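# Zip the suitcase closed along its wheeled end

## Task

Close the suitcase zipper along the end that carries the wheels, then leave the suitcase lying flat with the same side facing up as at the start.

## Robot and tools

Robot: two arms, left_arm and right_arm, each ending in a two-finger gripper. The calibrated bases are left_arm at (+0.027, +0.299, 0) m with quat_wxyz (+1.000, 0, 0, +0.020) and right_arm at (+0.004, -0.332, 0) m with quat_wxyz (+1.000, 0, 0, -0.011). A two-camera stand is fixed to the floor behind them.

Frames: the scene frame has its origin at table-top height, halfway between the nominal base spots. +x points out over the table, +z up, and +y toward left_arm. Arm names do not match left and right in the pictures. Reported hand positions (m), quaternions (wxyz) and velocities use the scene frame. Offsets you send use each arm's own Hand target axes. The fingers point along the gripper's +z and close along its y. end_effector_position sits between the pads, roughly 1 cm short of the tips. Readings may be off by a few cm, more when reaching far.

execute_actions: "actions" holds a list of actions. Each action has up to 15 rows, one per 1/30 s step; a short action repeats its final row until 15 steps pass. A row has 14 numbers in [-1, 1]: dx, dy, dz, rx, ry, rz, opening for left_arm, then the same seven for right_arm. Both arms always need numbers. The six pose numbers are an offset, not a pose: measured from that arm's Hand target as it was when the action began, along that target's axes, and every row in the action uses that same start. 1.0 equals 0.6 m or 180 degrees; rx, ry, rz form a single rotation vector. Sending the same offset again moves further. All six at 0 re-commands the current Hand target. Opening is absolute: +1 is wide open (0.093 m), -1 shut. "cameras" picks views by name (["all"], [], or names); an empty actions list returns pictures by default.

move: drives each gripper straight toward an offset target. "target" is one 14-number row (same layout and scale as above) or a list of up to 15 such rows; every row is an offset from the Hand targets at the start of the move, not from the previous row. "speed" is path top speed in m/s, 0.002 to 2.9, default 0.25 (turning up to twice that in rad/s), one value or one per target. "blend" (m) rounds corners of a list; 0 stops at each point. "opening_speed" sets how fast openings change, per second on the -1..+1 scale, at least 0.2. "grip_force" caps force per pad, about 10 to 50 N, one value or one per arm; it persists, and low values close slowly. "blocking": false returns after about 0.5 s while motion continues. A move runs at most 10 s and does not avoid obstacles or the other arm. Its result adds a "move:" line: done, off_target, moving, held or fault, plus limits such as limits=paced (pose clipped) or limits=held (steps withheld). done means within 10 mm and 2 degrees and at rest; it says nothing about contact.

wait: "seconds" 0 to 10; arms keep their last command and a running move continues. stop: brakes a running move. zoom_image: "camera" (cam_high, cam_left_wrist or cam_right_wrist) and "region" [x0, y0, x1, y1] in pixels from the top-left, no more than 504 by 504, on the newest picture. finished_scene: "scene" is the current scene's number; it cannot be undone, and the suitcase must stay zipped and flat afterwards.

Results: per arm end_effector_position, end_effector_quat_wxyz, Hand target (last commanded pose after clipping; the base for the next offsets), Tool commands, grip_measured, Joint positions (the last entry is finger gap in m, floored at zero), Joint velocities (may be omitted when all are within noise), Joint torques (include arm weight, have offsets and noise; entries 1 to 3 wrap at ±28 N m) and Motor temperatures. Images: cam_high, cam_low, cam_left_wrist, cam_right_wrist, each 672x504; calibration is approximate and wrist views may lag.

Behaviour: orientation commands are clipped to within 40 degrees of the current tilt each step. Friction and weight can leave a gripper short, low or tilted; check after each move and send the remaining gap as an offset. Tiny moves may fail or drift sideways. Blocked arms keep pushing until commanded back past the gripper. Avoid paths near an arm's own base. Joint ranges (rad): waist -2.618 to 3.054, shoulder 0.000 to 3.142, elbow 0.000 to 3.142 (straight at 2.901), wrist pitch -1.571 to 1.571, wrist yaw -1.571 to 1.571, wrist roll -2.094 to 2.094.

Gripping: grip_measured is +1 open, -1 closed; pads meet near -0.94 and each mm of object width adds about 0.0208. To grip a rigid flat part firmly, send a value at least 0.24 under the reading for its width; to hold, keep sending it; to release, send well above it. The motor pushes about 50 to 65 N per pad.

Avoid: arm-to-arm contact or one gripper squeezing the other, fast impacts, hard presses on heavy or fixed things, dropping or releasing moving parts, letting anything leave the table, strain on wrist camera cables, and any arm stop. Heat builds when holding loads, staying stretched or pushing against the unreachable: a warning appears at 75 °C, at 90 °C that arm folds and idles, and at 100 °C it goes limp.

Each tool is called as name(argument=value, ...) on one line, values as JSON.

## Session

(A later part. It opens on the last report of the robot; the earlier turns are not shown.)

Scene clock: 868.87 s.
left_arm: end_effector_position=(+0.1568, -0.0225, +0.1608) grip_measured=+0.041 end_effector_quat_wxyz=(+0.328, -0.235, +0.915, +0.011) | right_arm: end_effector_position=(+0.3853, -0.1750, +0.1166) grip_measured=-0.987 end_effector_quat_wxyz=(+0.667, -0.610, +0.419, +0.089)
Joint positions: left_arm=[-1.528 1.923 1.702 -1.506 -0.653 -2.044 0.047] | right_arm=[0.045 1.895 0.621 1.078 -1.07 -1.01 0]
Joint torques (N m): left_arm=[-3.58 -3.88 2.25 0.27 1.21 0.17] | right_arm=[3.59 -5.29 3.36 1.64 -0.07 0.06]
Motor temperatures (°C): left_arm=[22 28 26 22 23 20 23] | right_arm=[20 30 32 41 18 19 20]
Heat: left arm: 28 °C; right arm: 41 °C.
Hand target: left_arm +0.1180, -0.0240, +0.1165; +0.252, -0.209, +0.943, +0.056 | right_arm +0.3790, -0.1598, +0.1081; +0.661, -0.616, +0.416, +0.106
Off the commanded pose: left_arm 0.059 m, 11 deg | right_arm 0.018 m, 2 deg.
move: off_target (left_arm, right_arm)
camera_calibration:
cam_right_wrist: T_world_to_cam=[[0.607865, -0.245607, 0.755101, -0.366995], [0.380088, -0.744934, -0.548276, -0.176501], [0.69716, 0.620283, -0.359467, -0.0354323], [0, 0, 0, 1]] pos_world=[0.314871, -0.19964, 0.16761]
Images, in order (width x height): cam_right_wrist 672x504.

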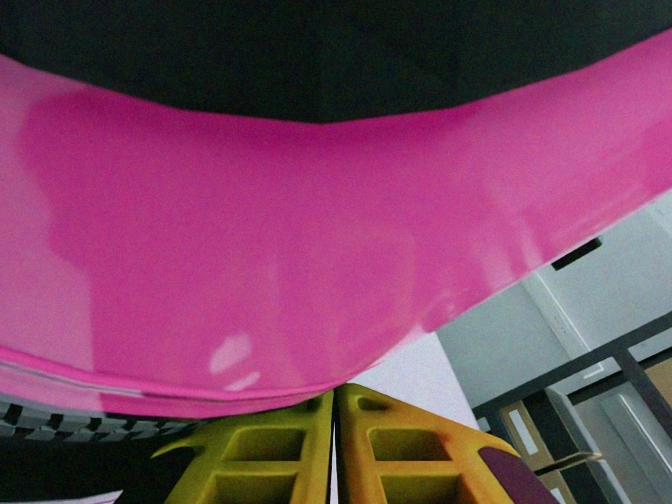

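move(target=[0.039,0.021,-0.023,0,0,0,-0.3,0.047,-0.051,0.05,0,0,0,-1], speed=0.03, cameras=["cam_right_wrist"])

zoom_image(camera="cam_right_wrist", region=[200, 250, 440, 430])

Scene clock: 878.10 s.
left_arm: end_effector_position=(+0.1550, -0.0220, +0.1606) grip_measured=+0.041 end_effector_quat_wxyz=(+0.329, -0.249, +0.911, +0.006) | right_arm: end_effector_position=(+0.4103, -0.1625, +0.1131) grip_measured=-0.987 end_effector_quat_wxyz=(+0.668, -0.622, +0.388, +0.124)
Joint positions: left_arm=[-1.534 1.922 1.698 -1.508 -0.654 -2.081 0.047] | right_arm=[0.059 2.021 0.788 1.043 -1.153 -1.003 0]
Joint torques (N m): left_arm=[-8.76 -4.21 2.37 -0.15 1.36 -0.02] | right_arm=[3.84 -6.49 7.09 1.26 0.94 0.11]
Heat: left arm: 27 °C; right arm: 41 °C.
Hand target: left_arm +0.0880, -0.0240, +0.1168; +0.252, -0.209, +0.943, +0.056 | right_arm +0.4293, -0.1500, +0.1080; +0.661, -0.616, +0.416, +0.106
Off the commanded pose: left_arm 0.080 m, 12 deg | right_arm 0.023 m, 4 deg.
joint sent to its limit (left arm) — joint 6 (wrist roll), lower limit. The joint targets are off in position, not in orientation.
move: off_target (left_arm, right_arm)
camera_calibration:
cam_right_wrist: T_world_to_cam=[[0.629269, -0.201288, 0.750669, -0.37761], [0.448439, -0.694835, -0.562233, -0.197027], [0.634762, 0.690425, -0.346972, -0.0263412], [0, 0, 0, 1]] pos_world=[0.342693, -0.194723, 0.163546]
Images, in order (width x height): cam_right_wrist 672x504.

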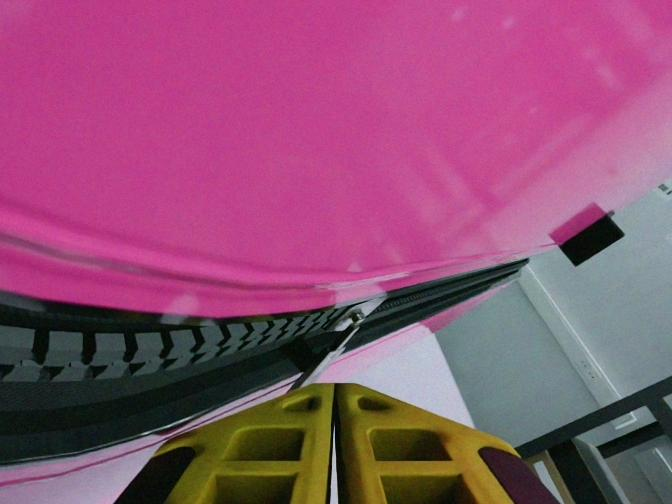

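Scaled by 2.100 from the camera's 672x504 image, which has a finer 960x720 frame.

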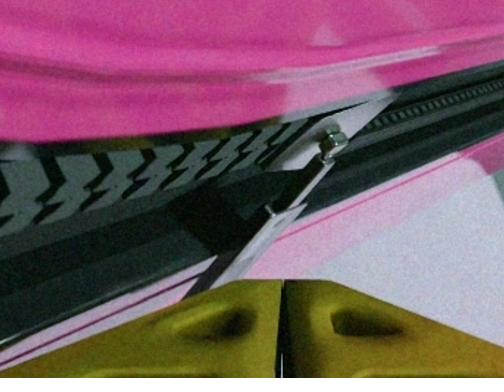

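move(target=[0,0,0,0,0,0,-0.3,0.021,-0.022,0.023,0,0,0,-1], speed=0.03, cameras=["cam_right_wrist"])

zoom_image(camera="cam_right_wrist", region=[250, 270, 450, 420])

Scene clock: 892.30 s.
left_arm: end_effector_position=(+0.1365, -0.0243, +0.1553) grip_measured=+0.041 end_effector_quat_wxyz=(+0.322, -0.225, +0.919, +0.007) | right_arm: end_effector_position=(+0.4498, -0.1634, +0.1045) grip_measured=-0.987 end_effector_quat_wxyz=(+0.660, -0.607, +0.431, +0.103)
Joint positions: left_arm=[-1.582 1.921 1.682 -1.508 -0.635 -2.081 0.047] | right_arm=[0.071 2.089 0.908 0.961 -1.048 -0.991 0]
Joint torques (N m): left_arm=[-5.49 -3.99 3.84 -0.09 1.28 0.01] | right_arm=[3.62 -8.24 6.49 1.6 -0.03 0]
Heat: left arm: 27 °C; right arm: 39 °C.
Hand target: left_arm +0.0880, -0.0240, +0.1167; +0.252, -0.209, +0.943, +0.056 | right_arm +0.4517, -0.1452, +0.1076; +0.661, -0.616, +0.416, +0.106
Off the commanded pose: left_arm 0.062 m, 10 deg | right_arm 0.019 m, 2 deg.
joint sent to its limit (left arm) — joint 6 (wrist roll), lower limit. The joint targets are off in position, not in orientation.
move: off_target (left_arm, right_arm)
camera_calibration:
cam_right_wrist: T_world_to_cam=[[0.638811, -0.246403, 0.728839, -0.405485], [0.359623, -0.741834, -0.565997, -0.187442], [0.680141, 0.623672, -0.38528, -0.0810238], [0, 0, 0, 1]] pos_world=[0.381544, -0.188431, 0.158225]
Images, in order (width x height): cam_right_wrist 672x504.

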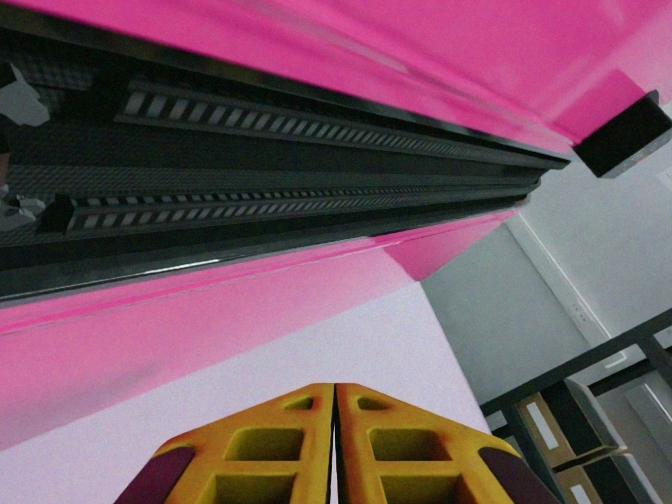

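Scaled by 2.520 from the camera's 672x504 image, which has a finer 960x720 frame.

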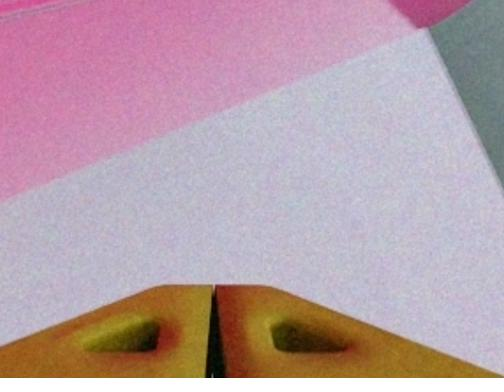

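move(target=[0,0,0,0,0,0,-0.3,-0.035,0.09,-0.15,0,0,0.11,-1], speed=0.12, cameras=["cam_high","cam_right_wrist"])

zoom_image(camera="cam_right_wrist", region=[150, 130, 350, 280])

Scene clock: 897.40 s.
left_arm: end_effector_position=(+0.1297, -0.0263, +0.1549) grip_measured=+0.041 end_effector_quat_wxyz=(+0.320, -0.216, +0.922, +0.005) | right_arm: end_effector_position=(+0.3656, -0.2056, +0.0744) grip_measured=-0.987 end_effector_quat_wxyz=(+0.616, -0.528, +0.537, +0.231)
Joint positions: left_arm=[-1.602 1.921 1.682 -1.508 -0.631 -2.079 0.047] | right_arm=[-0.065 1.977 0.571 1.03 -1.198 -0.77 0]
Joint torques (N m): left_arm=[-3.92 -3.88 3.81 -0.06 1.28 -0.05] | right_arm=[-0.54 -10.69 2.78 1.85 -0.37 0.14]
Heat: left arm: 27 °C; right arm: 39 °C.
Hand target: left_arm +0.0879, -0.0240, +0.1167; +0.252, -0.209, +0.943, +0.056 | right_arm +0.3654, -0.2067, +0.0920; +0.633, -0.535, +0.516, +0.218
Off the commanded pose: left_arm 0.057 m, 10 deg | right_arm 0.018 m, 4 deg.
joint sent to its limit (left arm) — joint 6 (wrist roll), lower limit. The joint targets are off in position, not in orientation.
move: off_target (left_arm, right_arm)
camera_calibration:
cam_right_wrist: T_world_to_cam=[[0.838015, -0.343716, 0.42378, -0.4104], [0.111874, -0.651924, -0.749986, -0.0828079], [0.534054, 0.67591, -0.50787, 0.064223], [0, 0, 0, 1]] pos_world=[0.318887, -0.238455, 0.144432]
Images, in order (width x height): cam_high 672x504, cam_right_wrist 672x504.

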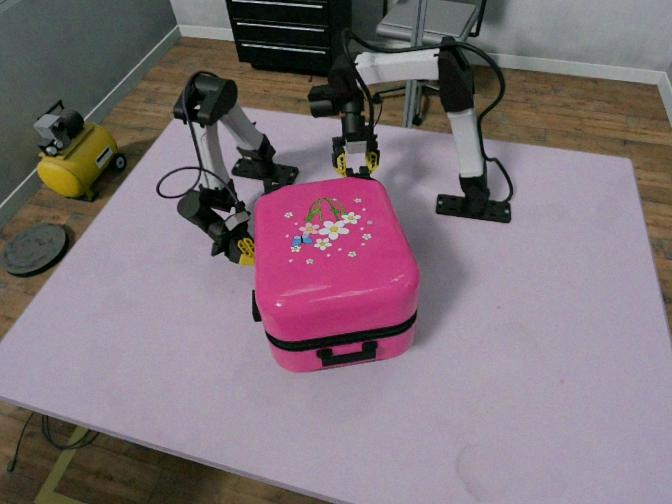

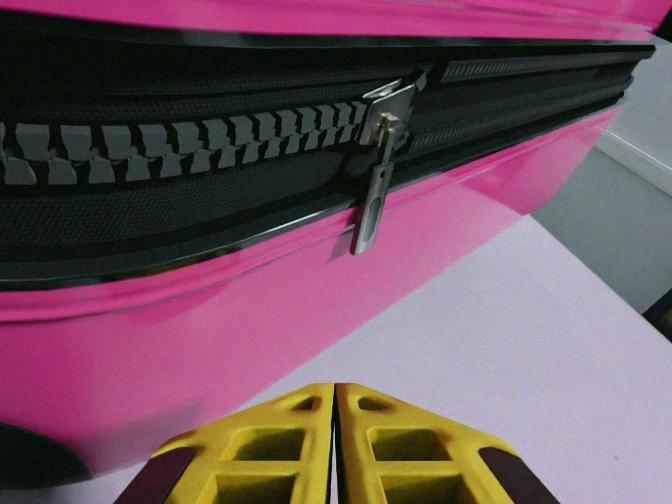

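Scaled by 2.520 from the camera's 672x504 image, which has a finer 960x720 frame.

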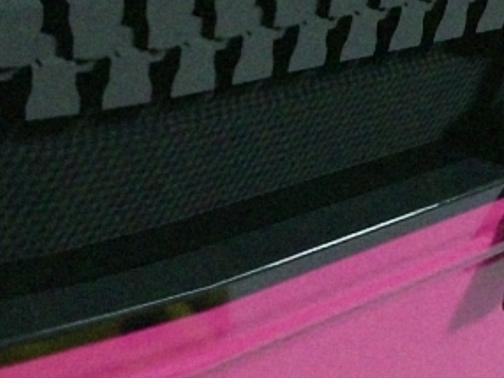

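zoom_image(camera="cam_right_wrist", region=[310, 50, 490, 185])

Scaled by 2.800 from the camera's 672x504 image, which has a finer 960x720 frame.

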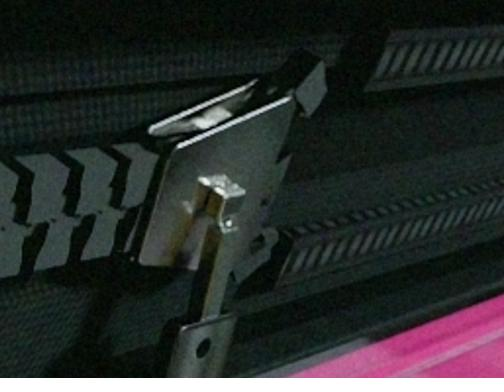

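move(target=[[-0.082,-0.028,-0.02,0,0,0,-0.3,-0.1,0.1,-0.3,0,0,0,-1],[-0.082,-0.028,-0.02,0,0,0,0.5,-0.1,0.1,-0.3,0,0,0,-1],[-0.082,-0.028,-0.22,0,0,0,0.5,-0.1,0.1,-0.3,0,0,0,-1]], speed=0.12, opening_speed=0.8, cameras=["cam_high","cam_low","cam_left_wrist","cam_right_wrist"])

Scene clock: 913.17 s.
left_arm: end_effector_position=(+0.0724, -0.0623, +0.2437) grip_measured=+0.498 end_effector_quat_wxyz=(+0.212, -0.168, +0.951, -0.148) | right_arm: end_effector_position=(+0.2173, -0.3276, +0.1235) grip_measured=-0.987 end_effector_quat_wxyz=(+0.691, -0.379, +0.611, +0.077)
Joint positions: left_arm=[-1.707 1.793 1.923 -1.512 -0.491 -1.969 0.069] | right_arm=[-0.867 1.077 0.202 -0.267 -1.534 -1.587 0]
Joint torques (N m): left_arm=[-0.87 -8.4 8.08 0.09 -0.38 0.07] | right_arm=[-0.64 -0.28 7.08 0.76 -1.02 -0.21]
Heat: left arm: 27 °C; right arm: 38 °C.
Hand target: left_arm +0.0740, -0.0492, +0.2556; +0.252, -0.209, +0.943, +0.056 | right_arm +0.2178, -0.3324, +0.1368; +0.633, -0.535, +0.516, +0.218
Off the commanded pose: left_arm 0.018 m, 24 deg | right_arm 0.014 m, 27 deg.
joint sent to its limit (left arm) — joint 4 (wrist pitch), lower limit. The joint targets are off in orientation, not in position.
joint sent to its limit (right arm) — joint 5 (wrist yaw), lower limit. The joint targets are off in orientation, not in position.
move: off_target (left_arm, right_arm); target 2's new opening was sent with left_arm's hand 0.034 m and 9 deg from that target
camera_calibration:
cam_left_wrist: T_world_to_cam=[[0.247044, -0.907061, 0.340896, -0.156423], [-0.968008, -0.246963, 0.0443822, 0.0825599], [0.0439316, -0.340955, -0.939053, 0.291884], [0, 0, 0, 1]] pos_world=[0.105739, -0.0219765, 0.323754]
cam_right_wrist: T_world_to_cam=[[0.551847, -0.701902, 0.450331, -0.407287], [-0.11914, -0.600818, -0.790458, -0.0369722], [0.825391, 0.382559, -0.415184, 0.0800358], [0, 0, 0, 1]] pos_world=[0.154294, -0.338707, 0.187419]

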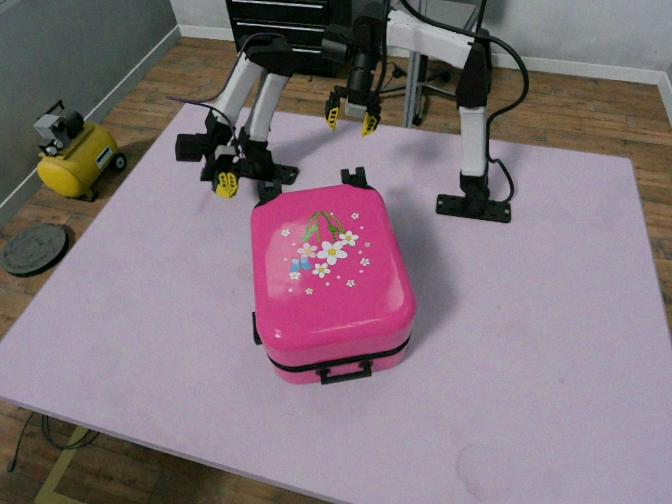

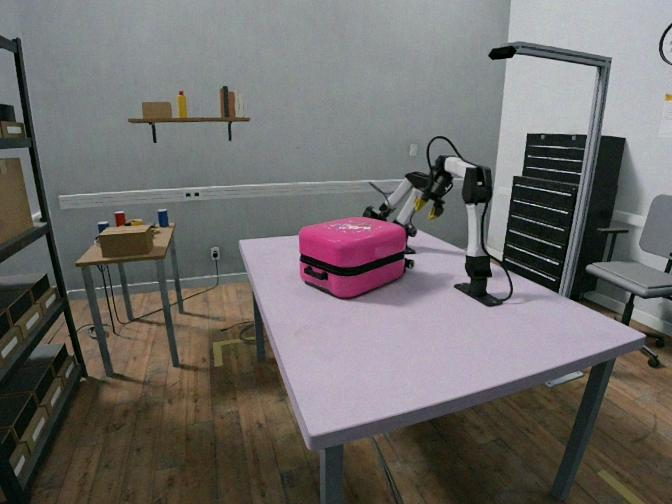

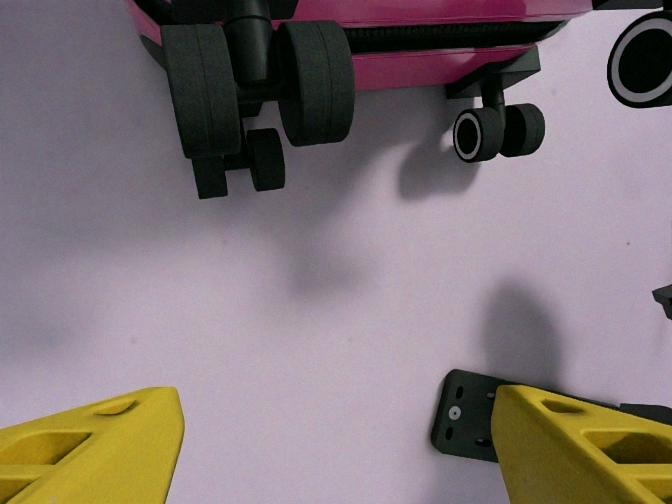

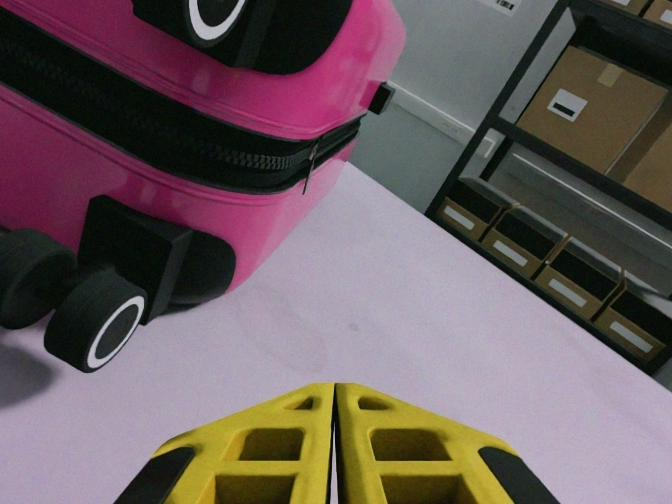

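finished_scene(scene=1)

The scene is finished: the task was done.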